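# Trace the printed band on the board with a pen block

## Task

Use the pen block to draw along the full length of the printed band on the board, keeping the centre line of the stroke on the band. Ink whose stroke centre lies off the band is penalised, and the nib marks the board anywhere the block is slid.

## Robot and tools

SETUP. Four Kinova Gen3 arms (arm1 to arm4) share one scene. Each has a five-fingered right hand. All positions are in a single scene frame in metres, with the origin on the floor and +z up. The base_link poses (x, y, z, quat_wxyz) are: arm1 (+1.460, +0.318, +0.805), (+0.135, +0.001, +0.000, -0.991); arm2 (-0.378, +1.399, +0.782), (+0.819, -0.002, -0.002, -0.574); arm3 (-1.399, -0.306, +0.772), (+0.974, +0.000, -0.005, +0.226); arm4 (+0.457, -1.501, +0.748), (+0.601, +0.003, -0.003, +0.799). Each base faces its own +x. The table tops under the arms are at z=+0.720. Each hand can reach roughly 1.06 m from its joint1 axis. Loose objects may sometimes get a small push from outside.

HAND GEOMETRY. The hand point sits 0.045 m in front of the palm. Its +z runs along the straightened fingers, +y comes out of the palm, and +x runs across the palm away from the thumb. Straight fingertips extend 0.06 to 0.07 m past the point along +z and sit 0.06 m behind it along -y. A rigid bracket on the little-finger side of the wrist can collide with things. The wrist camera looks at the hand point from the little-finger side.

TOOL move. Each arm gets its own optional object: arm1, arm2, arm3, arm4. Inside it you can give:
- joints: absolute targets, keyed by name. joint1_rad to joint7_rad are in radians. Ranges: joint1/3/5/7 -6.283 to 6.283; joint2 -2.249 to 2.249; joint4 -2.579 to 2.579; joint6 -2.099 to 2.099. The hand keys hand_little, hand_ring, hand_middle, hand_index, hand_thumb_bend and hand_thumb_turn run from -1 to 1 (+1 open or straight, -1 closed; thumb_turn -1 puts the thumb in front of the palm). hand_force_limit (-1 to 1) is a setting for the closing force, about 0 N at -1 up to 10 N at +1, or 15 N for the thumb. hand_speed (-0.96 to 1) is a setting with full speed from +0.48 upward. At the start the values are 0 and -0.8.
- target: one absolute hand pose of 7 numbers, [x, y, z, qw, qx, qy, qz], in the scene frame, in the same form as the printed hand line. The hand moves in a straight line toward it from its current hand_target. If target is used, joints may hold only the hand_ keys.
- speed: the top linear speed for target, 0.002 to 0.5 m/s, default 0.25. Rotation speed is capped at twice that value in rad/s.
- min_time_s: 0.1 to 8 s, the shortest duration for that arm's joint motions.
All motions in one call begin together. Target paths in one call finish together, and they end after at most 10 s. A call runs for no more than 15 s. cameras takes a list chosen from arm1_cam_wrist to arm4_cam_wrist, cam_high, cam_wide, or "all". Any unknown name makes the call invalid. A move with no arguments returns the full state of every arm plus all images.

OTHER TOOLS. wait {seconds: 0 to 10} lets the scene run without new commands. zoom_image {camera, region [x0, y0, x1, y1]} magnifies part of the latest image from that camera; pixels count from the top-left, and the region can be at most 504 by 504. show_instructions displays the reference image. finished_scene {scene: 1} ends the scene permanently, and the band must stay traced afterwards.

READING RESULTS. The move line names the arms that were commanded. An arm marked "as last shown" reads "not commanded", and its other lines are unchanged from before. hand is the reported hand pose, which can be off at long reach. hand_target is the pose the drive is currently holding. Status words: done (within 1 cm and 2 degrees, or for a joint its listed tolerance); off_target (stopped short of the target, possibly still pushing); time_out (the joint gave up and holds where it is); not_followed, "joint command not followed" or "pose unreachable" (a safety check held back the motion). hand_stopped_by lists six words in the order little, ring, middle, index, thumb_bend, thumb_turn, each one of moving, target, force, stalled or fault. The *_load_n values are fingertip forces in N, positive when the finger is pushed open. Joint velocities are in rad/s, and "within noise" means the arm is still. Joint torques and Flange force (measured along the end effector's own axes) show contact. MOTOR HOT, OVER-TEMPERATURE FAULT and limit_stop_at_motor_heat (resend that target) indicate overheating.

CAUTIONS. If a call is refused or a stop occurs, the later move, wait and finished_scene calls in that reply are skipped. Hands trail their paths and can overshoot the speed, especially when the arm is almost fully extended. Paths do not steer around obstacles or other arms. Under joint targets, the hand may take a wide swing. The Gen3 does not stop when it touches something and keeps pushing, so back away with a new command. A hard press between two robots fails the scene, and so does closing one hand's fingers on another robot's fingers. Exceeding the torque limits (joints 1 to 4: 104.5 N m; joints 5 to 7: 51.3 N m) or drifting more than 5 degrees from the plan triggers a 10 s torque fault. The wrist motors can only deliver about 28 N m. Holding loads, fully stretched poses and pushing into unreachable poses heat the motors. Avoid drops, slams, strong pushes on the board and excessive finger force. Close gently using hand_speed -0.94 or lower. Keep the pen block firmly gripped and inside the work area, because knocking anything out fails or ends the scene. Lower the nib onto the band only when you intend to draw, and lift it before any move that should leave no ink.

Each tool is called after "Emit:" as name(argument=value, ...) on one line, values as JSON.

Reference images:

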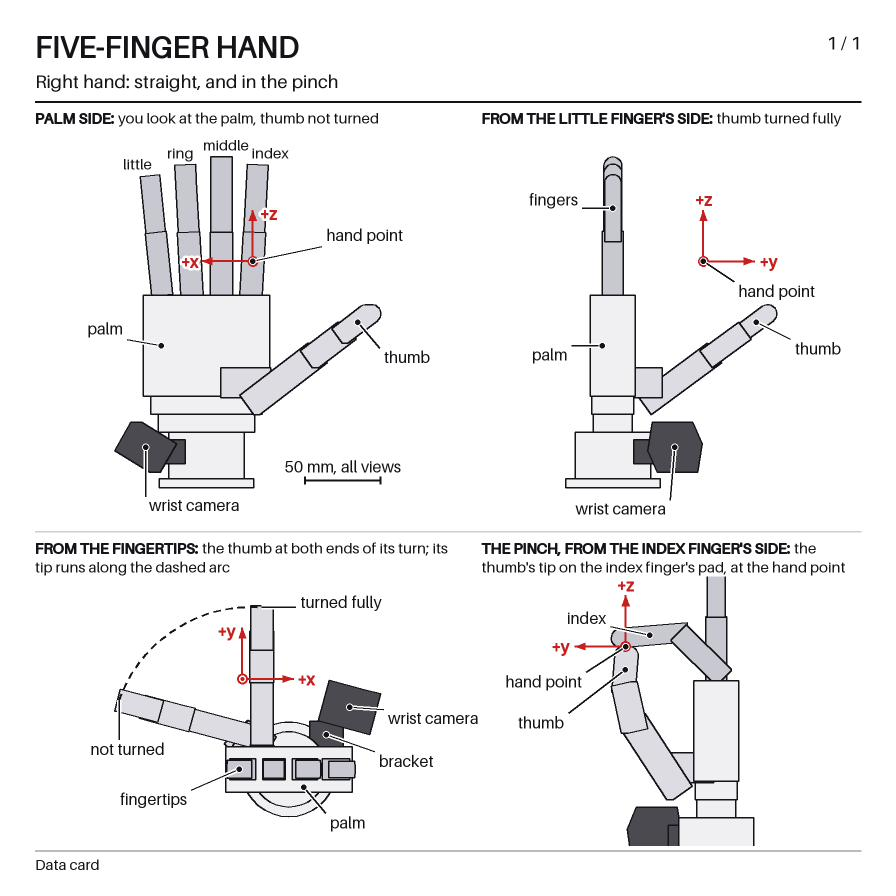

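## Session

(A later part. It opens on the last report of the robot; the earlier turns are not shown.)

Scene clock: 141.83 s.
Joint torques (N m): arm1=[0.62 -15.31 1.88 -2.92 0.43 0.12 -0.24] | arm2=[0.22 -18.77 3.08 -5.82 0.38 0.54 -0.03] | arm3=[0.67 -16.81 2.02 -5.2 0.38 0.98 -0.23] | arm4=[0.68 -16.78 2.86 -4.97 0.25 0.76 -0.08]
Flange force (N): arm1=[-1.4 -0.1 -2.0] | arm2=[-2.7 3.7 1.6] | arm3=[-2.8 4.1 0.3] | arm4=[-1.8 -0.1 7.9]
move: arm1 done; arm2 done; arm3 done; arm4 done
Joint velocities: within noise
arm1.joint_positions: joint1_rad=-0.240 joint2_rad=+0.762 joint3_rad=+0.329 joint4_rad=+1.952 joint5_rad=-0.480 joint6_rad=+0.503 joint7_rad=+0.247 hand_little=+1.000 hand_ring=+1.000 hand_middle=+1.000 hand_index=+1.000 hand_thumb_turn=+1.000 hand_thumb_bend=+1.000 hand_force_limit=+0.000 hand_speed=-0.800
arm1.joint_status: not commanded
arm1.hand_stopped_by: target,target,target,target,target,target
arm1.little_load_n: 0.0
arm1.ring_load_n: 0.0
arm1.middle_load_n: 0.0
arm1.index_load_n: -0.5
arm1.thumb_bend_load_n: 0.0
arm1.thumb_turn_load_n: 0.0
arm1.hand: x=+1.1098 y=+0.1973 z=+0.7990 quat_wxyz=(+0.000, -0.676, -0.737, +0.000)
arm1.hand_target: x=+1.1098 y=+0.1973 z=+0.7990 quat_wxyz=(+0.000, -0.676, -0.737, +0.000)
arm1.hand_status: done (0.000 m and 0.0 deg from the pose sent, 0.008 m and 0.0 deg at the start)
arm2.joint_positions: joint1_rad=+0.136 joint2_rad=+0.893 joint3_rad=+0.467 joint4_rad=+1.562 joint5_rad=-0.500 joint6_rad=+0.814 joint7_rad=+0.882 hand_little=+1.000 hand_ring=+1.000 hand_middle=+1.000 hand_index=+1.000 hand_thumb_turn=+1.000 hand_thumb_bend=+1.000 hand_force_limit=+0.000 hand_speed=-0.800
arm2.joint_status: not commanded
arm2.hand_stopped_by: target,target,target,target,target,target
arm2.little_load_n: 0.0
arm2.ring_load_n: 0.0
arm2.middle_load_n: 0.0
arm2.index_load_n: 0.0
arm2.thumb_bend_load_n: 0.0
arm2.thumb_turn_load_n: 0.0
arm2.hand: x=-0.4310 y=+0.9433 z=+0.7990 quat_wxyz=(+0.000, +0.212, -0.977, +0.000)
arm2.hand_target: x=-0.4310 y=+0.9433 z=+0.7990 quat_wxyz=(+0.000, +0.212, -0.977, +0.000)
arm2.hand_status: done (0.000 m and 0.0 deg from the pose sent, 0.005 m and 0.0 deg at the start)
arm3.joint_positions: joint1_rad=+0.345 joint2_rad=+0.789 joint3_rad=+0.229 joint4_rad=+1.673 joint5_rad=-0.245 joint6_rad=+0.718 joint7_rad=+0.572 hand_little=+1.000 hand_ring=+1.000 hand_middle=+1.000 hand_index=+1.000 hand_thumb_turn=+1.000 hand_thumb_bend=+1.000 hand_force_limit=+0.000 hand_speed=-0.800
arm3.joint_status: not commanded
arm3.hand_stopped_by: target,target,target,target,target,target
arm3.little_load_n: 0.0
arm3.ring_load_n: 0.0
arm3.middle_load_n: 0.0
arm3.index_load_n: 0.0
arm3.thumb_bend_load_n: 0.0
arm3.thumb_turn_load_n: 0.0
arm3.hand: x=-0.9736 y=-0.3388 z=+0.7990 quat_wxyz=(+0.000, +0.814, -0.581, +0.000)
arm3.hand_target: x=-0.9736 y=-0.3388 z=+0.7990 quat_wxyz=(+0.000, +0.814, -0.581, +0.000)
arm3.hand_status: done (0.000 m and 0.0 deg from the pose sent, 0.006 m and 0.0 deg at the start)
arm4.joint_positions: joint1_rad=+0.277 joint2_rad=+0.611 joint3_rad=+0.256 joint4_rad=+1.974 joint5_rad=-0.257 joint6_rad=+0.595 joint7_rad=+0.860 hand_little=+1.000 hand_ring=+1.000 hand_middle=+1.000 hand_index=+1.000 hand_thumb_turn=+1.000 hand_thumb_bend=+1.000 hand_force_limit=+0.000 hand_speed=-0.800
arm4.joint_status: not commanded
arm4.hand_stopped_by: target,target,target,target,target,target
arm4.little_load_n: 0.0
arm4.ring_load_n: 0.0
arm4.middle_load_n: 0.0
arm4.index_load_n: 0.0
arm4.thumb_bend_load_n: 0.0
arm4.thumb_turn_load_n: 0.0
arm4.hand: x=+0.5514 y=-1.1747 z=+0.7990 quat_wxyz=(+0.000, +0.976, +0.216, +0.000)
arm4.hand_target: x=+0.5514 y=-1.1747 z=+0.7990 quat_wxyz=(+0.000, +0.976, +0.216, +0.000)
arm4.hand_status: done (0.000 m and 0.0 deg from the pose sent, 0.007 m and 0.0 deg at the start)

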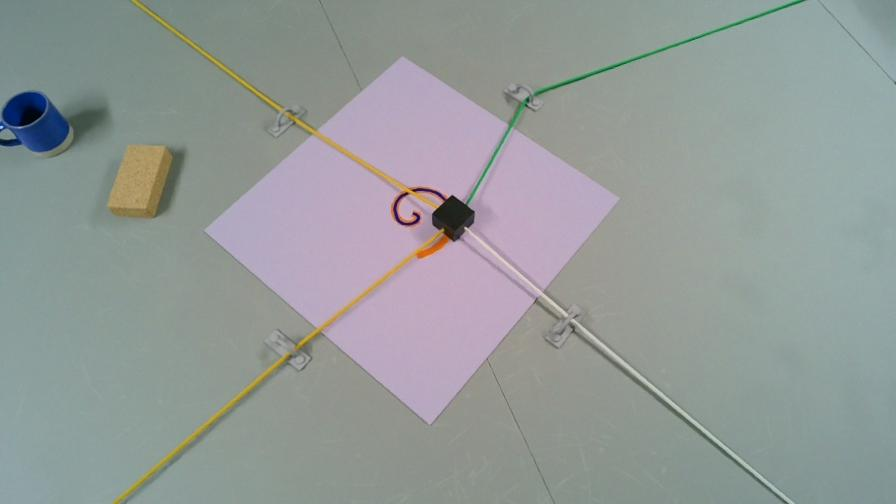

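Emit:
move(arm1={"target": [1.10020, 0.19706, 0.799, 0, 0.6756, 0.7373, 0], "speed": 0.02}, arm2={"target": [-0.42973, 0.94055, 0.799, 0, -0.2122, 0.9772, 0], "speed": 0.02}, arm3={"target": [-0.98110, -0.34179, 0.799, 0, -0.8141, 0.5807, 0], "speed": 0.02}, arm4={"target": [0.55313, -1.17862, 0.799, 0, 0.9763, 0.2164, 0], "speed": 0.02})

Emit:
move(arm1={"target": [1.09070, 0.19683, 0.799, 0, 0.6756, 0.7373, 0], "speed": 0.02}, arm2={"target": [-0.42856, 0.93812, 0.799, 0, -0.2122, 0.9772, 0], "speed": 0.02}, arm3={"target": [-0.98890, -0.34489, 0.799, 0, -0.8141, 0.5807, 0], "speed": 0.02}, arm4={"target": [0.55460, -1.18190, 0.799, 0, 0.9763, 0.2164, 0], "speed": 0.02}, cameras=["cam_high"])

Emit:
zoom_image(camera="cam_high", region=[390, 190, 480, 280])

Scene clock: 143.70 s.
Joint torques (N m): arm1=[0.51 -15.53 1.88 -3.03 0.45 0.15 -0.23] | arm2=[0.2 -18.83 3.11 -5.8 0.34 0.49 0.05] | arm3=[0.73 -16.52 1.92 -5.03 0.36 0.98 -0.21] | arm4=[0.66 -16.75 2.85 -5.01 0.23 0.73 -0.09]
Flange force (N): arm1=[-1.1 -0.1 -2.0] | arm2=[-2.6 3.4 1.3] | arm3=[-2.9 3.8 0.1] | arm4=[-1.8 0.0 8.2]
move: arm1 done; arm2 done; arm3 done; arm4 done
Joint velocities: within noise
arm1.joint_positions: joint1_rad=-0.236 joint2_rad=+0.774 joint3_rad=+0.335 joint4_rad=+1.920 joint5_rad=-0.476 joint6_rad=+0.525 joint7_rad=+0.244 hand_little=+1.000 hand_ring=+1.000 hand_middle=+1.000 hand_index=+1.000 hand_thumb_turn=+1.000 hand_thumb_bend=+1.000 hand_force_limit=+0.000 hand_speed=-0.800
arm1.joint_status: not commanded
arm1.hand_stopped_by: target,target,target,target,target,target
arm1.little_load_n: -0.5
arm1.ring_load_n: 0.0
arm1.middle_load_n: 0.0
arm1.index_load_n: 0.0
arm1.thumb_bend_load_n: 0.0
arm1.thumb_turn_load_n: 0.0
arm1.hand: x=+1.1002 y=+0.1971 z=+0.7990 quat_wxyz=(+0.000, -0.676, -0.737, +0.000)
arm1.hand_target: x=+1.1002 y=+0.1971 z=+0.7990 quat_wxyz=(+0.000, -0.676, -0.737, +0.000)
arm1.hand_status: done (0.000 m and 0.0 deg from the pose sent, 0.010 m and 0.0 deg at the start)
arm2.joint_positions: joint1_rad=+0.134 joint2_rad=+0.897 joint3_rad=+0.468 joint4_rad=+1.552 joint5_rad=-0.500 joint6_rad=+0.820 joint7_rad=+0.877 hand_little=+1.000 hand_ring=+1.000 hand_middle=+1.000 hand_index=+1.000 hand_thumb_turn=+1.000 hand_thumb_bend=+1.000 hand_force_limit=+0.000 hand_speed=-0.800
arm2.joint_status: not commanded
arm2.hand_stopped_by: target,target,target,target,target,target
arm2.little_load_n: 0.0
arm2.ring_load_n: 0.0
arm2.middle_load_n: 0.0
arm2.index_load_n: 0.0
arm2.thumb_bend_load_n: 0.0
arm2.thumb_turn_load_n: 0.0
arm2.hand: x=-0.4297 y=+0.9406 z=+0.7990 quat_wxyz=(+0.000, +0.212, -0.977, +0.000)
arm2.hand_target: x=-0.4297 y=+0.9406 z=+0.7990 quat_wxyz=(+0.000, +0.212, -0.977, +0.000)
arm2.hand_status: done (0.000 m and 0.0 deg from the pose sent, 0.003 m and 0.0 deg at the start)
arm3.joint_positions: joint1_rad=+0.351 joint2_rad=+0.777 joint3_rad=+0.227 joint4_rad=+1.700 joint5_rad=-0.244 joint6_rad=+0.702 joint7_rad=+0.581 hand_little=+1.000 hand_ring=+1.000 hand_middle=+1.000 hand_index=+1.000 hand_thumb_turn=+1.000 hand_thumb_bend=+1.000 hand_force_limit=+0.000 hand_speed=-0.800
arm3.joint_status: not commanded
arm3.hand_stopped_by: target,target,target,target,target,target
arm3.little_load_n: 0.0
arm3.ring_load_n: 0.0
arm3.middle_load_n: 0.0
arm3.index_load_n: 0.0
arm3.thumb_bend_load_n: 0.0
arm3.thumb_turn_load_n: 0.0
arm3.hand: x=-0.9811 y=-0.3418 z=+0.7990 quat_wxyz=(+0.000, +0.814, -0.581, +0.000)
arm3.hand_target: x=-0.9811 y=-0.3418 z=+0.7990 quat_wxyz=(+0.000, +0.814, -0.581, +0.000)
arm3.hand_status: done (0.000 m and 0.0 deg from the pose sent, 0.008 m and 0.0 deg at the start)
arm4.joint_positions: joint1_rad=+0.283 joint2_rad=+0.606 joint3_rad=+0.255 joint4_rad=+1.986 joint5_rad=-0.257 joint6_rad=+0.589 joint7_rad=+0.866 hand_little=+1.000 hand_ring=+1.000 hand_middle=+1.000 hand_index=+1.000 hand_thumb_turn=+1.000 hand_thumb_bend=+1.000 hand_force_limit=+0.000 hand_speed=-0.800
arm4.joint_status: not commanded
arm4.hand_stopped_by: target,target,target,target,target,target
arm4.little_load_n: 0.0
arm4.ring_load_n: 0.0
arm4.middle_load_n: 0.0
arm4.index_load_n: 0.0
arm4.thumb_bend_load_n: 0.0
arm4.thumb_turn_load_n: 0.0
arm4.hand: x=+0.5531 y=-1.1786 z=+0.7990 quat_wxyz=(+0.000, +0.976, +0.216, +0.000)
arm4.hand_target: x=+0.5531 y=-1.1786 z=+0.7990 quat_wxyz=(+0.000, +0.976, +0.216, +0.000)
arm4.hand_status: done (0.000 m and 0.0 deg from the pose sent, 0.004 m and 0.0 deg at the start)
pictures: none

Scene clock: 144.67 s.
Joint torques (N m): arm1=[0.64 -16.01 1.93 -3.41 0.47 0.07 -0.29] | arm2=[0.2 -18.9 3.15 -5.8 0.37 0.55 0.03] | arm3=[0.64 -16.45 1.82 -5.1 0.3 0.82 -0.2] | arm4=[0.63 -16.63 2.87 -5.13 0.18 0.69 -0.08]
Flange force (N): arm1=[-1.2 0.4 -1.8] | arm2=[-2.6 3.5 1.5] | arm3=[-2.7 3.7 0.1] | arm4=[-2.1 0.4 8.2]
move: arm1 done; arm2 done; arm3 done; arm4 done
Joint velocities: within noise
arm1.joint_positions: joint1_rad=-0.232 joint2_rad=+0.786 joint3_rad=+0.340 joint4_rad=+1.888 joint5_rad=-0.471 joint6_rad=+0.546 joint7_rad=+0.241 hand_little=+1.000 hand_ring=+1.000 hand_middle=+1.000 hand_index=+1.000 hand_thumb_turn=+1.000 hand_thumb_bend=+1.000 hand_force_limit=+0.000 hand_speed=-0.800
arm1.joint_status: not commanded
arm1.hand_stopped_by: target,target,target,target,target,target
arm1.little_load_n: 0.0
arm1.ring_load_n: 0.0
arm1.middle_load_n: 0.0
arm1.index_load_n: 0.0
arm1.thumb_bend_load_n: 0.0
arm1.thumb_turn_load_n: 0.0
arm1.hand: x=+1.0907 y=+0.1968 z=+0.7990 quat_wxyz=(+0.000, -0.676, -0.737, +0.000)
arm1.hand_target: x=+1.0907 y=+0.1968 z=+0.7990 quat_wxyz=(+0.000, -0.676, -0.737, +0.000)
arm1.hand_status: done (0.000 m and 0.0 deg from the pose sent, 0.010 m and 0.0 deg at the start)
arm2.joint_positions: joint1_rad=+0.132 joint2_rad=+0.901 joint3_rad=+0.469 joint4_rad=+1.543 joint5_rad=-0.500 joint6_rad=+0.826 joint7_rad=+0.873 hand_little=+1.000 hand_ring=+1.000 hand_middle=+1.000 hand_index=+1.000 hand_thumb_turn=+1.000 hand_thumb_bend=+1.000 hand_force_limit=+0.000 hand_speed=-0.800
arm2.joint_status: not commanded
arm2.hand_stopped_by: target,target,target,target,target,target
arm2.little_load_n: 0.0
arm2.ring_load_n: 0.0
arm2.middle_load_n: 0.0
arm2.index_load_n: 0.0
arm2.thumb_bend_load_n: 0.0
arm2.thumb_turn_load_n: 0.0
arm2.hand: x=-0.4285 y=+0.9381 z=+0.7990 quat_wxyz=(+0.000, +0.212, -0.977, +0.000)
arm2.hand_target: x=-0.4285 y=+0.9381 z=+0.7990 quat_wxyz=(+0.000, +0.212, -0.977, +0.000)
arm2.hand_status: done (0.000 m and 0.0 deg from the pose sent, 0.003 m and 0.0 deg at the start)
arm3.joint_positions: joint1_rad=+0.358 joint2_rad=+0.766 joint3_rad=+0.226 joint4_rad=+1.727 joint5_rad=-0.244 joint6_rad=+0.685 joint7_rad=+0.590 hand_little=+1.000 hand_ring=+1.000 hand_middle=+1.000 hand_index=+1.000 hand_thumb_turn=+1.000 hand_thumb_bend=+1.000 hand_force_limit=+0.000 hand_speed=-0.800
arm3.joint_status: not commanded
arm3.hand_stopped_by: target,target,target,target,target,target
arm3.little_load_n: 0.0
arm3.ring_load_n: 0.0
arm3.middle_load_n: 0.0
arm3.index_load_n: 0.0
arm3.thumb_bend_load_n: 0.0
arm3.thumb_turn_load_n: 0.0
arm3.hand: x=-0.9889 y=-0.3449 z=+0.7990 quat_wxyz=(+0.000, +0.814, -0.581, +0.000)
arm3.hand_target: x=-0.9889 y=-0.3449 z=+0.7990 quat_wxyz=(+0.000, +0.814, -0.581, +0.000)
arm3.hand_status: done (0.000 m and 0.0 deg from the pose sent, 0.008 m and 0.0 deg at the start)
arm4.joint_positions: joint1_rad=+0.288 joint2_rad=+0.602 joint3_rad=+0.255 joint4_rad=+1.995 joint5_rad=-0.257 joint6_rad=+0.583 joint7_rad=+0.872 hand_little=+1.000 hand_ring=+1.000 hand_middle=+1.000 hand_index=+1.000 hand_thumb_turn=+1.000 hand_thumb_bend=+1.000 hand_force_limit=+0.000 hand_speed=-0.800
arm4.joint_status: not commanded
arm4.hand_stopped_by: target,target,target,target,target,target
arm4.little_load_n: 0.0
arm4.ring_load_n: 0.0
arm4.middle_load_n: 0.0
arm4.index_load_n: 0.0
arm4.thumb_bend_load_n: -0.5
arm4.thumb_turn_load_n: 0.0
arm4.hand: x=+0.5546 y=-1.1819 z=+0.7990 quat_wxyz=(+0.000, +0.976, +0.216, +0.000)
arm4.hand_target: x=+0.5546 y=-1.1819 z=+0.7990 quat_wxyz=(+0.000, +0.976, +0.216, +0.000)
arm4.hand_status: done (0.000 m and 0.0 deg from the pose sent, 0.004 m and 0.0 deg at the start)

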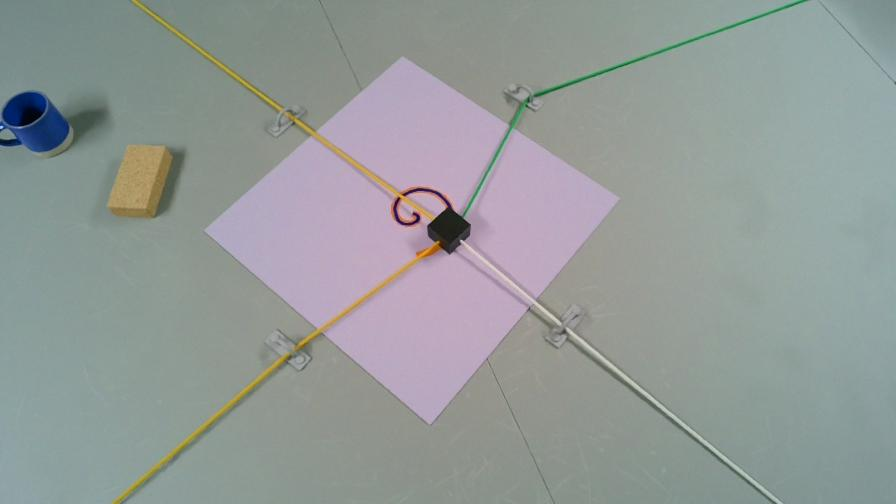

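Scaled by 5.600 from the camera's image (finer frame: 1280x720).

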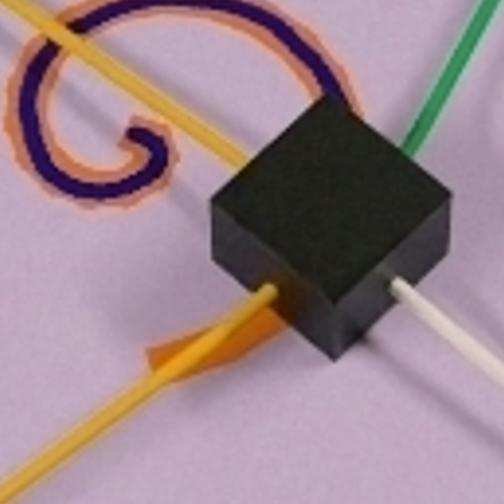

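Emit:
zoom_image(camera="cam_high", region=[385, 180, 461, 264])

Emit:
zoom_image(camera="cam_high", region=[420, 184, 460, 214])

Scaled by 6.000 from the camera's image (finer frame: 1280x720).

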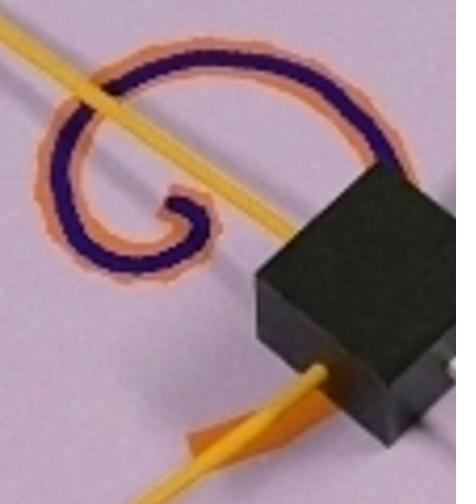

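Scaled by 12.600 from the camera's image (finer frame: 1280x720).

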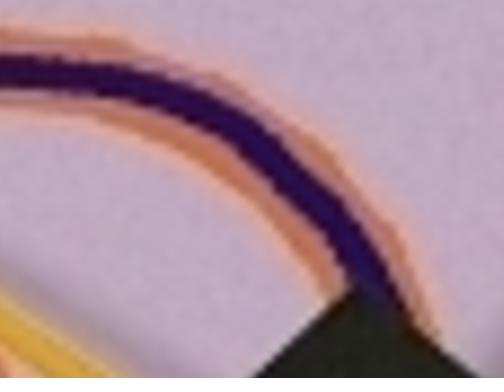

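Emit:
move(arm1={"target": [1.08040, 0.19658, 0.799, 0, 0.6756, 0.7373, 0], "speed": 0.02}, arm2={"target": [-0.42805, 0.93703, 0.799, 0, -0.2122, 0.9772, 0], "speed": 0.02}, arm3={"target": [-0.99782, -0.34844, 0.799, 0, -0.8141, 0.5807, 0], "speed": 0.02}, arm4={"target": [0.55525, -1.18336, 0.799, 0, 0.9763, 0.2164, 0], "speed": 0.02}, cameras=["cam_high"])

Emit:
zoom_image(camera="cam_high", region=[390, 190, 480, 280])

Scene clock: 146.80 s.
Joint torques (N m): arm1=[0.58 -16.31 2.12 -3.53 0.43 0.03 -0.26] | arm2=[0.3 -18.89 3.1 -5.85 0.38 0.57 -0.01] | arm3=[0.67 -16.01 1.89 -4.85 0.36 0.95 -0.21] | arm4=[0.63 -16.67 2.79 -5.04 0.21 0.69 -0.09]
Flange force (N): arm1=[-1.1 0.2 -1.8] | arm2=[-2.9 3.7 1.4] | arm3=[-2.8 3.6 0.2] | arm4=[-1.9 0.1 8.3]
move: arm1 done; arm2 done; arm3 done; arm4 done
Joint velocities: within noise
arm1.joint_positions: joint1_rad=-0.227 joint2_rad=+0.799 joint3_rad=+0.346 joint4_rad=+1.852 joint5_rad=-0.467 joint6_rad=+0.570 joint7_rad=+0.237 hand_little=+1.000 hand_ring=+1.000 hand_middle=+1.000 hand_index=+1.000 hand_thumb_turn=+1.000 hand_thumb_bend=+1.000 hand_force_limit=+0.000 hand_speed=-0.800
arm1.joint_status: not commanded
arm1.hand_stopped_by: target,target,target,target,target,target
arm1.little_load_n: 0.0
arm1.ring_load_n: 0.0
arm1.middle_load_n: 0.0
arm1.index_load_n: 0.0
arm1.thumb_bend_load_n: 0.0
arm1.thumb_turn_load_n: -0.5
arm1.hand: x=+1.0804 y=+0.1966 z=+0.7990 quat_wxyz=(+0.000, -0.676, -0.737, +0.000)
arm1.hand_target: x=+1.0804 y=+0.1966 z=+0.7990 quat_wxyz=(+0.000, -0.676, -0.737, +0.000)
arm1.hand_status: done (0.000 m and 0.0 deg from the pose sent, 0.010 m and 0.0 deg at the start)
arm2.joint_positions: joint1_rad=+0.132 joint2_rad=+0.903 joint3_rad=+0.469 joint4_rad=+1.538 joint5_rad=-0.499 joint6_rad=+0.828 joint7_rad=+0.871 hand_little=+1.000 hand_ring=+1.000 hand_middle=+1.000 hand_index=+1.000 hand_thumb_turn=+1.000 hand_thumb_bend=+1.000 hand_force_limit=+0.000 hand_speed=-0.800
arm2.joint_status: not commanded
arm2.hand_stopped_by: target,target,target,target,target,target
arm2.little_load_n: 0.0
arm2.ring_load_n: 0.0
arm2.middle_load_n: 0.0
arm2.index_load_n: 0.0
arm2.thumb_bend_load_n: 0.0
arm2.thumb_turn_load_n: 0.0
arm2.hand: x=-0.4280 y=+0.9370 z=+0.7990 quat_wxyz=(+0.000, +0.212, -0.977, +0.000)
arm2.hand_target: x=-0.4280 y=+0.9370 z=+0.7990 quat_wxyz=(+0.000, +0.212, -0.977, +0.000)
arm2.hand_status: done (0.000 m and 0.0 deg from the pose sent, 0.001 m and 0.0 deg at the start)
arm3.joint_positions: joint1_rad=+0.366 joint2_rad=+0.753 joint3_rad=+0.223 joint4_rad=+1.758 joint5_rad=-0.244 joint6_rad=+0.667 joint7_rad=+0.601 hand_little=+1.000 hand_ring=+1.000 hand_middle=+1.000 hand_index=+1.000 hand_thumb_turn=+1.000 hand_thumb_bend=+1.000 hand_force_limit=+0.000 hand_speed=-0.800
arm3.joint_status: not commanded
arm3.hand_stopped_by: target,target,target,target,target,target
arm3.little_load_n: 0.0
arm3.ring_load_n: 0.0
arm3.middle_load_n: 0.0
arm3.index_load_n: 0.0
arm3.thumb_bend_load_n: 0.0
arm3.thumb_turn_load_n: 0.0
arm3.hand: x=-0.9978 y=-0.3485 z=+0.7990 quat_wxyz=(+0.000, +0.814, -0.581, +0.000)
arm3.hand_target: x=-0.9978 y=-0.3485 z=+0.7990 quat_wxyz=(+0.000, +0.814, -0.581, +0.000)
arm3.hand_status: done (0.000 m and 0.0 deg from the pose sent, 0.010 m and 0.0 deg at the start)
arm4.joint_positions: joint1_rad=+0.290 joint2_rad=+0.600 joint3_rad=+0.254 joint4_rad=+1.999 joint5_rad=-0.256 joint6_rad=+0.581 joint7_rad=+0.874 hand_little=+1.000 hand_ring=+1.000 hand_middle=+1.000 hand_index=+1.000 hand_thumb_turn=+1.000 hand_thumb_bend=+1.000 hand_force_limit=+0.000 hand_speed=-0.800
arm4.joint_status: not commanded
arm4.hand_stopped_by: target,target,target,target,target,target
arm4.little_load_n: 0.0
arm4.ring_load_n: 0.0
arm4.middle_load_n: 0.0
arm4.index_load_n: 0.0
arm4.thumb_bend_load_n: 0.0
arm4.thumb_turn_load_n: 0.0
arm4.hand: x=+0.5552 y=-1.1834 z=+0.7990 quat_wxyz=(+0.000, +0.976, +0.216, +0.000)
arm4.hand_target: x=+0.5552 y=-1.1834 z=+0.7990 quat_wxyz=(+0.000, +0.976, +0.216, +0.000)
arm4.hand_status: done (0.000 m and 0.0 deg from the pose sent, 0.002 m and 0.0 deg at the start)

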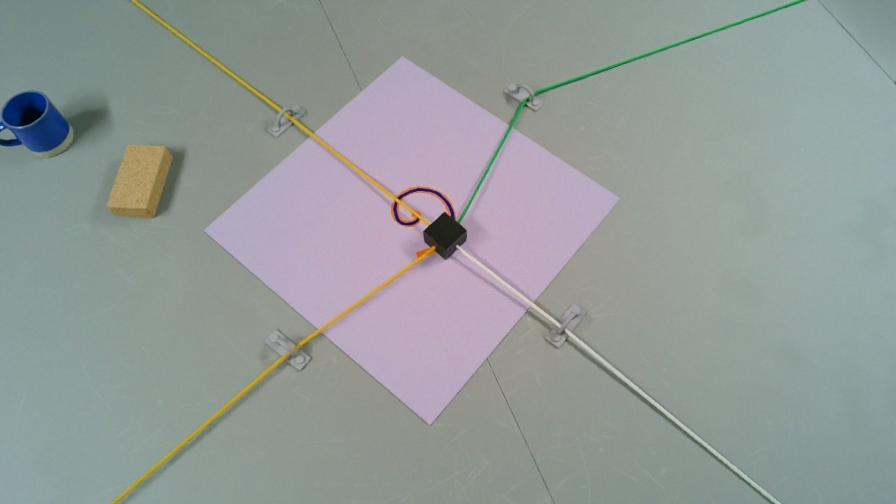

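Scaled by 5.600 from the camera's image (finer frame: 1280x720).

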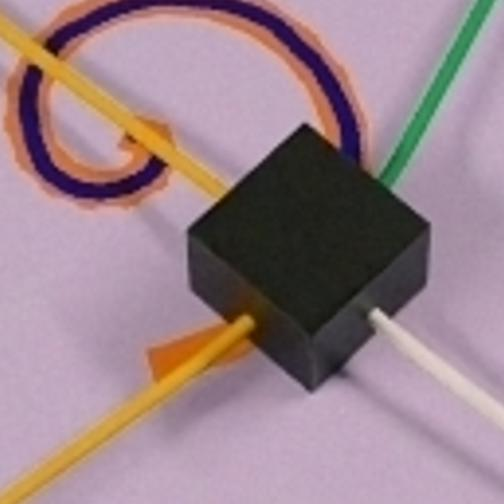

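Emit:
move(arm1={"target": [1.07061, 0.19634, 0.799, 0, 0.6756, 0.7373, 0], "speed": 0.02}, arm2={"target": [-0.42813, 0.93721, 0.799, 0, -0.2122, 0.9772, 0], "speed": 0.02}, arm3={"target": [-1.00739, -0.35225, 0.799, 0, -0.8141, 0.5807, 0], "speed": 0.02}, arm4={"target": [0.55492, -1.18263, 0.799, 0, 0.9763, 0.2164, 0], "speed": 0.02})

Emit:
move(arm1={"target": [1.06111, 0.19611, 0.799, 0, 0.6756, 0.7373, 0], "speed": 0.02}, arm2={"target": [-0.42895, 0.93893, 0.799, 0, -0.2122, 0.9772, 0], "speed": 0.02}, arm3={"target": [-1.01706, -0.35609, 0.799, 0, -0.8141, 0.5807, 0], "speed": 0.02}, arm4={"target": [0.55345, -1.17935, 0.799, 0, 0.9763, 0.2164, 0], "speed": 0.02}, cameras=["cam_high"])

Emit:
zoom_image(camera="cam_high", region=[385, 190, 475, 280])

Scene clock: 148.40 s.
Joint torques (N m): arm1=[0.56 -16.55 2.18 -3.62 0.46 0.09 -0.26] | arm2=[0.33 -18.64 3.09 -5.43 0.42 0.7 0.04] | arm3=[0.66 -15.71 1.84 -4.73 0.35 0.98 -0.21] | arm4=[0.57 -16.73 2.71 -5.23 0.16 0.57 -0.11]
Flange force (N): arm1=[-1.0 0.3 -1.7] | arm2=[-2.5 2.8 1.1] | arm3=[-2.9 3.6 0.3] | arm4=[-1.9 0.5 8.1]
move: arm1 done; arm2 done; arm3 done; arm4 done
Joint velocities: within noise
arm1.joint_positions: joint1_rad=-0.222 joint2_rad=+0.812 joint3_rad=+0.351 joint4_rad=+1.818 joint5_rad=-0.462 joint6_rad=+0.592 joint7_rad=+0.233 hand_little=+1.000 hand_ring=+1.000 hand_middle=+1.000 hand_index=+1.000 hand_thumb_turn=+1.000 hand_thumb_bend=+1.000 hand_force_limit=+0.000 hand_speed=-0.800
arm1.joint_status: not commanded
arm1.hand_stopped_by: target,target,target,target,target,target
arm1.little_load_n: 0.0
arm1.ring_load_n: 0.0
arm1.middle_load_n: 0.0
arm1.index_load_n: 0.0
arm1.thumb_bend_load_n: 0.0
arm1.thumb_turn_load_n: 0.0
arm1.hand: x=+1.0706 y=+0.1963 z=+0.7990 quat_wxyz=(+0.000, -0.676, -0.737, +0.000)
arm1.hand_target: x=+1.0706 y=+0.1963 z=+0.7990 quat_wxyz=(+0.000, -0.676, -0.737, +0.000)
arm1.hand_status: done (0.000 m and 0.0 deg from the pose sent, 0.010 m and 0.0 deg at the start)
arm2.joint_positions: joint1_rad=+0.132 joint2_rad=+0.902 joint3_rad=+0.469 joint4_rad=+1.539 joint5_rad=-0.499 joint6_rad=+0.828 joint7_rad=+0.871 hand_little=+1.000 hand_ring=+1.000 hand_middle=+1.000 hand_index=+1.000 hand_thumb_turn=+1.000 hand_thumb_bend=+1.000 hand_force_limit=+0.000 hand_speed=-0.800
arm2.joint_status: not commanded
arm2.hand_stopped_by: target,target,target,target,target,target
arm2.little_load_n: 0.0
arm2.ring_load_n: 0.0
arm2.middle_load_n: 0.0
arm2.index_load_n: 0.0
arm2.thumb_bend_load_n: 0.0
arm2.thumb_turn_load_n: 0.0
arm2.hand: x=-0.4282 y=+0.9372 z=+0.7990 quat_wxyz=(+0.000, +0.212, -0.977, +0.000)
arm2.hand_target: x=-0.4281 y=+0.9372 z=+0.7990 quat_wxyz=(+0.000, +0.212, -0.977, +0.000)
arm2.hand_status: done (0.000 m and 0.0 deg from the pose sent, 0.000 m and 0.0 deg at the start)
arm3.joint_positions: joint1_rad=+0.375 joint2_rad=+0.739 joint3_rad=+0.221 joint4_rad=+1.791 joint5_rad=-0.244 joint6_rad=+0.647 joint7_rad=+0.613 hand_little=+1.000 hand_ring=+1.000 hand_middle=+1.000 hand_index=+1.000 hand_thumb_turn=+1.000 hand_thumb_bend=+1.000 hand_force_limit=+0.000 hand_speed=-0.800
arm3.joint_status: not commanded
arm3.hand_stopped_by: target,target,target,target,target,target
arm3.little_load_n: 0.0
arm3.ring_load_n: 0.0
arm3.middle_load_n: 0.0
arm3.index_load_n: 0.0
arm3.thumb_bend_load_n: 0.0
arm3.thumb_turn_load_n: 0.0
arm3.hand: x=-1.0074 y=-0.3522 z=+0.7990 quat_wxyz=(+0.000, +0.814, -0.581, +0.000)
arm3.hand_target: x=-1.0074 y=-0.3522 z=+0.7990 quat_wxyz=(+0.000, +0.814, -0.581, +0.000)
arm3.hand_status: done (0.000 m and 0.0 deg from the pose sent, 0.010 m and 0.0 deg at the start)
arm4.joint_positions: joint1_rad=+0.289 joint2_rad=+0.601 joint3_rad=+0.254 joint4_rad=+1.997 joint5_rad=-0.256 joint6_rad=+0.582 joint7_rad=+0.873 hand_little=+1.000 hand_ring=+1.000 hand_middle=+1.000 hand_index=+1.000 hand_thumb_turn=+1.000 hand_thumb_bend=+1.000 hand_force_limit=+0.000 hand_speed=-0.800
arm4.joint_status: not commanded
arm4.hand_stopped_by: target,target,target,target,target,target
arm4.little_load_n: 0.0
arm4.ring_load_n: 0.0
arm4.middle_load_n: 0.0
arm4.index_load_n: 0.0
arm4.thumb_bend_load_n: 0.0
arm4.thumb_turn_load_n: 0.0
arm4.hand: x=+0.5549 y=-1.1826 z=+0.7990 quat_wxyz=(+0.000, +0.976, +0.216, +0.000)
arm4.hand_target: x=+0.5549 y=-1.1826 z=+0.7990 quat_wxyz=(+0.000, +0.976, +0.216, +0.000)
arm4.hand_status: done (0.000 m and 0.0 deg from the pose sent, 0.001 m and 0.0 deg at the start)
pictures: none

Scene clock: 149.40 s.
Joint torques (N m): arm1=[0.61 -17.05 2.37 -4.11 0.44 -0.1 -0.24] | arm2=[0.4 -18.72 3.29 -5.53 0.49 0.7 0] | arm3=[0.61 -15.47 1.71 -4.86 0.31 0.85 -0.23] | arm4=[0.5 -16.73 2.62 -5.25 0.15 0.55 -0.12]
Flange force (N): arm1=[-1.0 0.9 -1.6] | arm2=[-2.8 3.1 1.6] | arm3=[-3.0 4.0 0.2] | arm4=[-1.8 0.6 7.7]
move: arm1 done; arm2 done; arm3 done; arm4 done
Joint velocities: within noise
arm1.joint_positions: joint1_rad=-0.217 joint2_rad=+0.825 joint3_rad=+0.355 joint4_rad=+1.784 joint5_rad=-0.459 joint6_rad=+0.614 joint7_rad=+0.230 hand_little=+1.000 hand_ring=+1.000 hand_middle=+1.000 hand_index=+1.000 hand_thumb_turn=+1.000 hand_thumb_bend=+1.000 hand_force_limit=+0.000 hand_speed=-0.800
arm1.joint_status: not commanded
arm1.hand_stopped_by: target,target,target,target,target,target
arm1.little_load_n: 0.5
arm1.ring_load_n: 0.0
arm1.middle_load_n: 0.0
arm1.index_load_n: 0.0
arm1.thumb_bend_load_n: 0.0
arm1.thumb_turn_load_n: 0.5
arm1.hand: x=+1.0611 y=+0.1961 z=+0.7990 quat_wxyz=(+0.000, -0.676, -0.737, +0.000)
arm1.hand_target: x=+1.0611 y=+0.1961 z=+0.7990 quat_wxyz=(+0.000, -0.676, -0.737, +0.000)
arm1.hand_status: done (0.000 m and 0.0 deg from the pose sent, 0.010 m and 0.0 deg at the start)
arm2.joint_positions: joint1_rad=+0.133 joint2_rad=+0.900 joint3_rad=+0.469 joint4_rad=+1.546 joint5_rad=-0.500 joint6_rad=+0.824 joint7_rad=+0.874 hand_little=+1.000 hand_ring=+1.000 hand_middle=+1.000 hand_index=+1.000 hand_thumb_turn=+1.000 hand_thumb_bend=+1.000 hand_force_limit=+0.000 hand_speed=-0.800
arm2.joint_status: not commanded
arm2.hand_stopped_by: target,target,target,target,target,target
arm2.little_load_n: 0.0
arm2.ring_load_n: 0.0
arm2.middle_load_n: 0.0
arm2.index_load_n: 0.0
arm2.thumb_bend_load_n: 0.0
arm2.thumb_turn_load_n: -0.5
arm2.hand: x=-0.4290 y=+0.9389 z=+0.7990 quat_wxyz=(+0.000, +0.212, -0.977, +0.000)
arm2.hand_target: x=-0.4290 y=+0.9389 z=+0.7990 quat_wxyz=(+0.000, +0.212, -0.977, +0.000)
arm2.hand_status: done (0.000 m and 0.0 deg from the pose sent, 0.002 m and 0.0 deg at the start)
arm3.joint_positions: joint1_rad=+0.384 joint2_rad=+0.726 joint3_rad=+0.218 joint4_rad=+1.824 joint5_rad=-0.243 joint6_rad=+0.627 joint7_rad=+0.625 hand_little=+1.000 hand_ring=+1.000 hand_middle=+1.000 hand_index=+1.000 hand_thumb_turn=+1.000 hand_thumb_bend=+1.000 hand_force_limit=+0.000 hand_speed=-0.800
arm3.joint_status: not commanded
arm3.hand_stopped_by: target,target,target,target,target,target
arm3.little_load_n: 0.0
arm3.ring_load_n: 0.0
arm3.middle_load_n: 0.0
arm3.index_load_n: 0.0
arm3.thumb_bend_load_n: 0.0
arm3.thumb_turn_load_n: 0.0
arm3.hand: x=-1.0171 y=-0.3561 z=+0.7990 quat_wxyz=(+0.000, +0.814, -0.581, +0.000)
arm3.hand_target: x=-1.0171 y=-0.3561 z=+0.7990 quat_wxyz=(+0.000, +0.814, -0.581, +0.000)
arm3.hand_status: done (0.000 m and 0.0 deg from the pose sent, 0.010 m and 0.0 deg at the start)
arm4.joint_positions: joint1_rad=+0.284 joint2_rad=+0.605 joint3_rad=+0.255 joint4_rad=+1.988 joint5_rad=-0.257 joint6_rad=+0.588 joint7_rad=+0.867 hand_little=+1.000 hand_ring=+1.000 hand_middle=+1.000 hand_index=+1.000 hand_thumb_turn=+1.000 hand_thumb_bend=+1.000 hand_force_limit=+0.000 hand_speed=-0.800
arm4.joint_status: not commanded
arm4.hand_stopped_by: target,target,target,target,target,target
arm4.little_load_n: 0.0
arm4.ring_load_n: 0.0
arm4.middle_load_n: 0.0
arm4.index_load_n: -0.5
arm4.thumb_bend_load_n: 0.0
arm4.thumb_turn_load_n: 0.0
arm4.hand: x=+0.5534 y=-1.1794 z=+0.7990 quat_wxyz=(+0.000, +0.976, +0.216, +0.000)
arm4.hand_target: x=+0.5534 y=-1.1794 z=+0.7990 quat_wxyz=(+0.000, +0.976, +0.216, +0.000)
arm4.hand_status: done (0.000 m and 0.0 deg from the pose sent, 0.004 m and 0.0 deg at the start)

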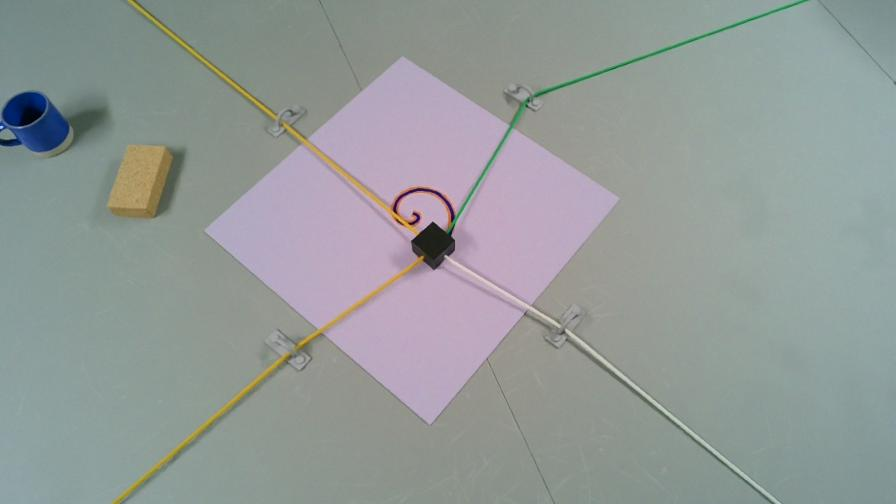

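Scaled by 5.600 from the camera's image (finer frame: 1280x720).

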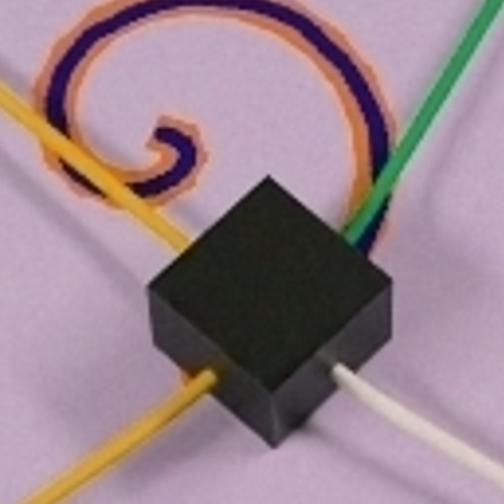

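Emit:
zoom_image(camera="cam_high", region=[430, 190, 470, 240])

Scaled by 10.080 from the camera's image (finer frame: 1280x720).

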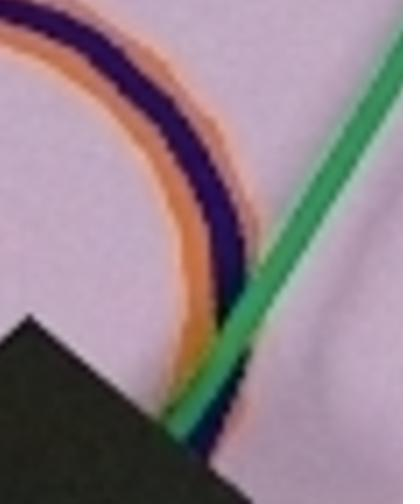

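Emit:
move(arm1={"target": [1.05121, 0.19587, 0.799, 0, 0.6756, 0.7373, 0], "speed": 0.02}, arm2={"target": [-0.43054, 0.94227, 0.799, 0, -0.2122, 0.9772, 0], "speed": 0.02}, arm3={"target": [-1.02830, -0.36057, 0.799, 0, -0.8141, 0.5807, 0], "speed": 0.02}, arm4={"target": [0.55080, -1.17341, 0.799, 0, 0.9763, 0.2164, 0], "speed": 0.02}, cameras=["cam_high"])

Emit:
zoom_image(camera="cam_high", region=[380, 195, 470, 285])

Scene clock: 151.60 s.
Joint torques (N m): arm1=[0.57 -17.22 2.38 -4.02 0.46 0.04 -0.26] | arm2=[0.52 -18.66 3.31 -5.29 0.58 0.82 0.05] | arm3=[0.73 -15.06 1.71 -4.47 0.35 0.93 -0.21] | arm4=[0.55 -16.75 2.7 -5.28 0.14 0.58 -0.1]
Flange force (N): arm1=[-0.9 0.6 -1.6] | arm2=[-2.8 2.4 1.9] | arm3=[-3.1 3.2 0.1] | arm4=[-2.0 0.7 7.3]
move: arm1 done; arm2 done; arm3 done; arm4 done
Joint velocities: within noise
arm1.joint_positions: joint1_rad=-0.212 joint2_rad=+0.839 joint3_rad=+0.359 joint4_rad=+1.749 joint5_rad=-0.455 joint6_rad=+0.636 joint7_rad=+0.226 hand_little=+1.000 hand_ring=+1.000 hand_middle=+1.000 hand_index=+1.000 hand_thumb_turn=+1.000 hand_thumb_bend=+1.000 hand_force_limit=+0.000 hand_speed=-0.800
arm1.joint_status: not commanded
arm1.hand_stopped_by: target,target,target,target,target,target
arm1.little_load_n: 0.0
arm1.ring_load_n: 0.0
arm1.middle_load_n: 0.0
arm1.index_load_n: 0.0
arm1.thumb_bend_load_n: 0.0
arm1.thumb_turn_load_n: 0.0
arm1.hand: x=+1.0512 y=+0.1959 z=+0.7990 quat_wxyz=(+0.000, -0.676, -0.737, +0.000)
arm1.hand_target: x=+1.0512 y=+0.1959 z=+0.7990 quat_wxyz=(+0.000, -0.676, -0.737, +0.000)
arm1.hand_status: done (0.000 m and 0.0 deg from the pose sent, 0.010 m and 0.0 deg at the start)
arm2.joint_positions: joint1_rad=+0.135 joint2_rad=+0.894 joint3_rad=+0.468 joint4_rad=+1.558 joint5_rad=-0.500 joint6_rad=+0.817 joint7_rad=+0.881 hand_little=+1.000 hand_ring=+1.000 hand_middle=+1.000 hand_index=+1.000 hand_thumb_turn=+1.000 hand_thumb_bend=+1.000 hand_force_limit=+0.000 hand_speed=-0.800
arm2.joint_status: not commanded
arm2.hand_stopped_by: target,target,target,target,target,target
arm2.little_load_n: 0.0
arm2.ring_load_n: 0.0
arm2.middle_load_n: 0.0
arm2.index_load_n: 0.0
arm2.thumb_bend_load_n: 0.0
arm2.thumb_turn_load_n: 0.0
arm2.hand: x=-0.4305 y=+0.9423 z=+0.7990 quat_wxyz=(+0.000, +0.212, -0.977, +0.000)
arm2.hand_target: x=-0.4305 y=+0.9423 z=+0.7990 quat_wxyz=(+0.000, +0.212, -0.977, +0.000)
arm2.hand_status: done (0.000 m and 0.0 deg from the pose sent, 0.004 m and 0.0 deg at the start)
arm3.joint_positions: joint1_rad=+0.397 joint2_rad=+0.711 joint3_rad=+0.215 joint4_rad=+1.861 joint5_rad=-0.243 joint6_rad=+0.605 joint7_rad=+0.640 hand_little=+1.000 hand_ring=+1.000 hand_middle=+1.000 hand_index=+1.000 hand_thumb_turn=+1.000 hand_thumb_bend=+1.000 hand_force_limit=+0.000 hand_speed=-0.800
arm3.joint_status: not commanded
arm3.hand_stopped_by: target,target,target,target,target,target
arm3.little_load_n: 0.5
arm3.ring_load_n: 0.0
arm3.middle_load_n: 0.0
arm3.index_load_n: 0.0
arm3.thumb_bend_load_n: 0.0
arm3.thumb_turn_load_n: 0.0
arm3.hand: x=-1.0283 y=-0.3606 z=+0.7990 quat_wxyz=(+0.000, +0.814, -0.581, +0.000)
arm3.hand_target: x=-1.0283 y=-0.3606 z=+0.7990 quat_wxyz=(+0.000, +0.814, -0.581, +0.000)
arm3.hand_status: done (0.000 m and 0.0 deg from the pose sent, 0.012 m and 0.0 deg at the start)
arm4.joint_positions: joint1_rad=+0.275 joint2_rad=+0.613 joint3_rad=+0.256 joint4_rad=+1.971 joint5_rad=-0.257 joint6_rad=+0.598 joint7_rad=+0.857 hand_little=+1.000 hand_ring=+1.000 hand_middle=+1.000 hand_index=+1.000 hand_thumb_turn=+1.000 hand_thumb_bend=+1.000 hand_force_limit=+0.000 hand_speed=-0.800
arm4.joint_status: not commanded
arm4.hand_stopped_by: target,target,target,target,target,target
arm4.little_load_n: 0.0
arm4.ring_load_n: 0.0
arm4.middle_load_n: 0.0
arm4.index_load_n: 0.0
arm4.thumb_bend_load_n: 0.0
arm4.thumb_turn_load_n: 0.0
arm4.hand: x=+0.5508 y=-1.1734 z=+0.7990 quat_wxyz=(+0.000, +0.976, +0.216, +0.000)
arm4.hand_target: x=+0.5508 y=-1.1734 z=+0.7990 quat_wxyz=(+0.000, +0.976, +0.216, +0.000)
arm4.hand_status: done (0.000 m and 0.0 deg from the pose sent, 0.007 m and 0.0 deg at the start)

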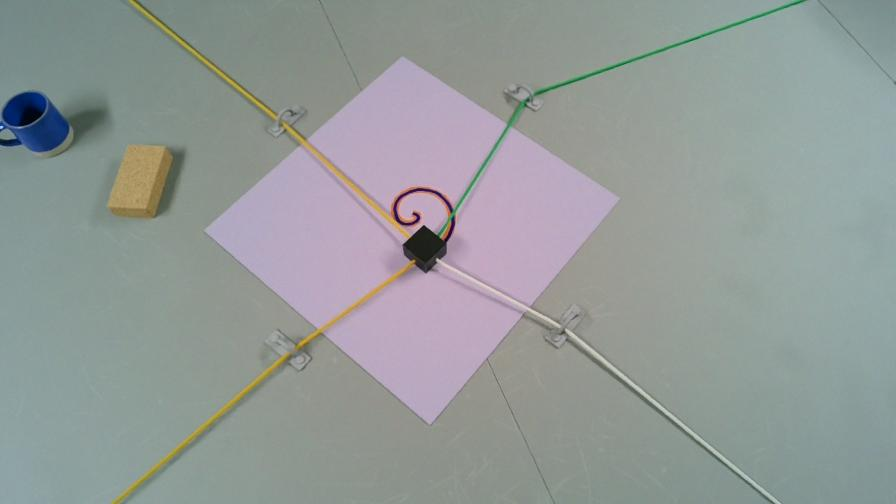

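Scaled by 5.600 from the camera's image (finer frame: 1280x720).

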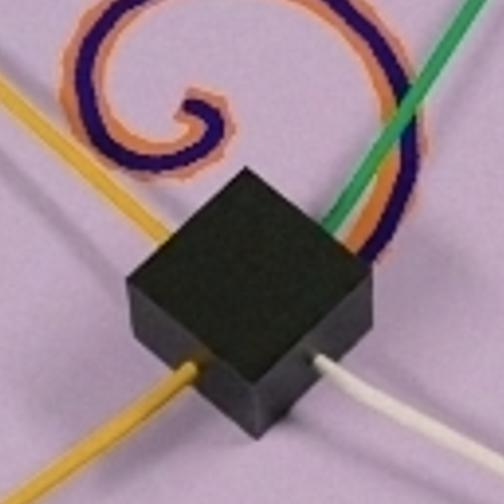

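Emit:
zoom_image(camera="cam_high", region=[430, 205, 470, 255])

Scaled by 10.080 from the camera's image (finer frame: 1280x720).

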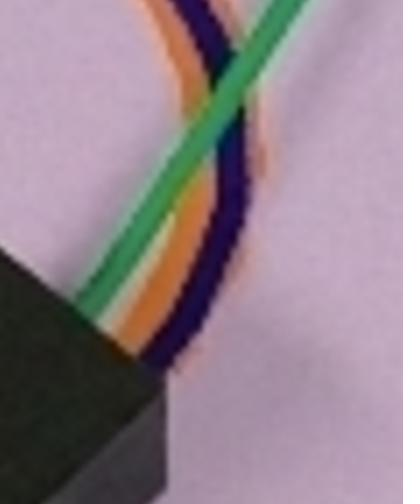

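Emit:
move(arm1={"target": [1.04332, 0.19568, 0.799, 0, 0.6756, 0.7373, 0], "speed": 0.02}, arm2={"target": [-0.43296, 0.94732, 0.799, 0, -0.2122, 0.9772, 0], "speed": 0.02}, arm3={"target": [-1.03787, -0.36438, 0.799, 0, -0.8141, 0.5807, 0], "speed": 0.02}, arm4={"target": [0.54729, -1.16556, 0.799, 0, 0.9763, 0.2164, 0], "speed": 0.02}, cameras=["cam_high"])

Emit:
zoom_image(camera="cam_high", region=[370, 195, 460, 285])

Scene clock: 153.50 s.
Joint torques (N m): arm1=[0.56 -17.51 2.35 -4.18 0.4 0 -0.25] | arm2=[0.43 -18.48 3.35 -5.27 0.63 0.8 0.07] | arm3=[0.65 -14.79 1.65 -4.41 0.32 0.89 -0.21] | arm4=[0.55 -17.06 2.67 -5.45 0.15 0.56 -0.06]
Flange force (N): arm1=[-0.9 0.6 -1.7] | arm2=[-2.7 2.5 2.0] | arm3=[-3.0 3.2 0.1] | arm4=[-2.1 0.7 7.2]
move: arm1 done; arm2 done; arm3 done; arm4 done
Joint velocities: within noise
arm1.joint_positions: joint1_rad=-0.207 joint2_rad=+0.850 joint3_rad=+0.363 joint4_rad=+1.720 joint5_rad=-0.452 joint6_rad=+0.655 joint7_rad=+0.223 hand_little=+1.000 hand_ring=+1.000 hand_middle=+1.000 hand_index=+1.000 hand_thumb_turn=+1.000 hand_thumb_bend=+1.000 hand_force_limit=+0.000 hand_speed=-0.800
arm1.joint_status: not commanded
arm1.hand_stopped_by: target,target,target,target,target,target
arm1.little_load_n: 0.0
arm1.ring_load_n: 0.0
arm1.middle_load_n: 0.0
arm1.index_load_n: 0.0
arm1.thumb_bend_load_n: 0.0
arm1.thumb_turn_load_n: 0.0
arm1.hand: x=+1.0433 y=+0.1957 z=+0.7990 quat_wxyz=(+0.000, -0.676, -0.737, +0.000)
arm1.hand_target: x=+1.0433 y=+0.1957 z=+0.7990 quat_wxyz=(+0.000, -0.676, -0.737, +0.000)
arm1.hand_status: done (0.000 m and 0.0 deg from the pose sent, 0.008 m and 0.0 deg at the start)
arm2.joint_positions: joint1_rad=+0.138 joint2_rad=+0.886 joint3_rad=+0.466 joint4_rad=+1.577 joint5_rad=-0.500 joint6_rad=+0.805 joint7_rad=+0.890 hand_little=+1.000 hand_ring=+1.000 hand_middle=+1.000 hand_index=+1.000 hand_thumb_turn=+1.000 hand_thumb_bend=+1.000 hand_force_limit=+0.000 hand_speed=-0.800
arm2.joint_status: not commanded
arm2.hand_stopped_by: target,target,target,target,target,target
arm2.little_load_n: 0.0
arm2.ring_load_n: 0.0
arm2.middle_load_n: 0.0
arm2.index_load_n: 0.0
arm2.thumb_bend_load_n: 0.0
arm2.thumb_turn_load_n: 0.0
arm2.hand: x=-0.4330 y=+0.9473 z=+0.7990 quat_wxyz=(+0.000, +0.212, -0.977, +0.000)
arm2.hand_target: x=-0.4330 y=+0.9473 z=+0.7990 quat_wxyz=(+0.000, +0.212, -0.977, +0.000)
arm2.hand_status: done (0.000 m and 0.0 deg from the pose sent, 0.006 m and 0.0 deg at the start)
arm3.joint_positions: joint1_rad=+0.408 joint2_rad=+0.698 joint3_rad=+0.212 joint4_rad=+1.892 joint5_rad=-0.243 joint6_rad=+0.586 joint7_rad=+0.652 hand_little=+1.000 hand_ring=+1.000 hand_middle=+1.000 hand_index=+1.000 hand_thumb_turn=+1.000 hand_thumb_bend=+1.000 hand_force_limit=+0.000 hand_speed=-0.800
arm3.joint_status: not commanded
arm3.hand_stopped_by: target,target,target,target,target,target
arm3.little_load_n: 0.0
arm3.ring_load_n: 0.0
arm3.middle_load_n: 0.0
arm3.index_load_n: 0.0
arm3.thumb_bend_load_n: 0.0
arm3.thumb_turn_load_n: 0.0
arm3.hand: x=-1.0379 y=-0.3644 z=+0.7990 quat_wxyz=(+0.000, +0.814, -0.581, +0.000)
arm3.hand_target: x=-1.0379 y=-0.3644 z=+0.7990 quat_wxyz=(+0.000, +0.814, -0.581, +0.000)
arm3.hand_status: done (0.000 m and 0.0 deg from the pose sent, 0.010 m and 0.0 deg at the start)
arm4.joint_positions: joint1_rad=+0.263 joint2_rad=+0.623 joint3_rad=+0.258 joint4_rad=+1.948 joint5_rad=-0.258 joint6_rad=+0.611 joint7_rad=+0.844 hand_little=+1.000 hand_ring=+1.000 hand_middle=+1.000 hand_index=+1.000 hand_thumb_turn=+1.000 hand_thumb_bend=+1.000 hand_force_limit=+0.000 hand_speed=-0.800
arm4.joint_status: not commanded
arm4.hand_stopped_by: target,target,target,target,target,target
arm4.little_load_n: 0.0
arm4.ring_load_n: 0.0
arm4.middle_load_n: 0.0
arm4.index_load_n: 0.0
arm4.thumb_bend_load_n: 0.0
arm4.thumb_turn_load_n: 0.0
arm4.hand: x=+0.5473 y=-1.1656 z=+0.7990 quat_wxyz=(+0.000, +0.976, +0.216, +0.000)
arm4.hand_target: x=+0.5473 y=-1.1656 z=+0.7990 quat_wxyz=(+0.000, +0.976, +0.216, +0.000)
arm4.hand_status: done (0.000 m and 0.0 deg from the pose sent, 0.009 m and 0.0 deg at the start)

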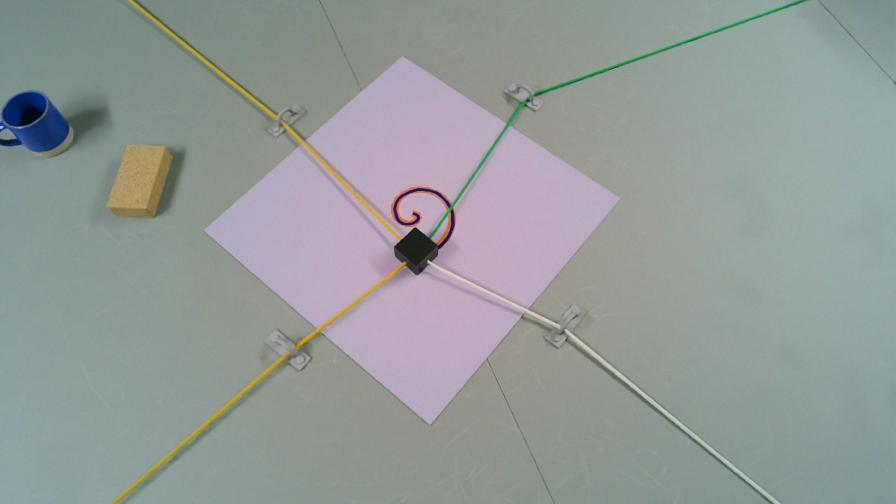

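Scaled by 5.600 from the camera's image (finer frame: 1280x720).

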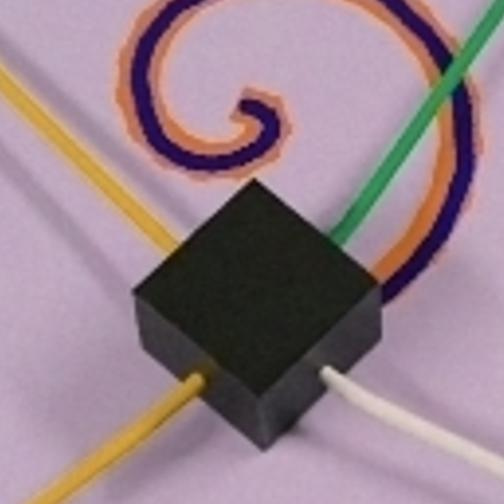

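Emit:
zoom_image(camera="cam_high", region=[385, 182, 435, 232])

Emit:
zoom_image(camera="cam_high", region=[425, 205, 465, 255])

Scaled by 10.080 from the camera's image (finer frame: 1280x720).

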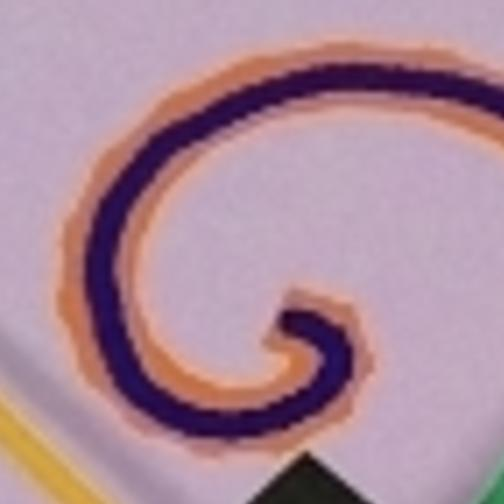

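Scaled by 10.080 from the camera's image (finer frame: 1280x720).

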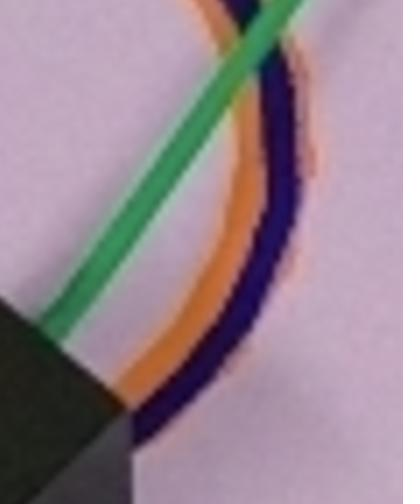

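Emit:
zoom_image(camera="cam_high", region=[435, 225, 465, 255])

Scaled by 16.800 from the camera's image (finer frame: 1280x720).

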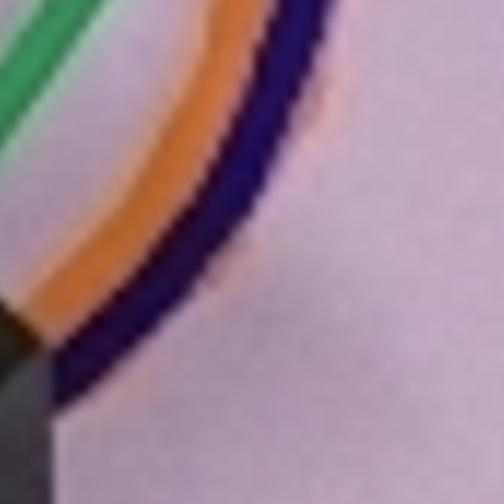

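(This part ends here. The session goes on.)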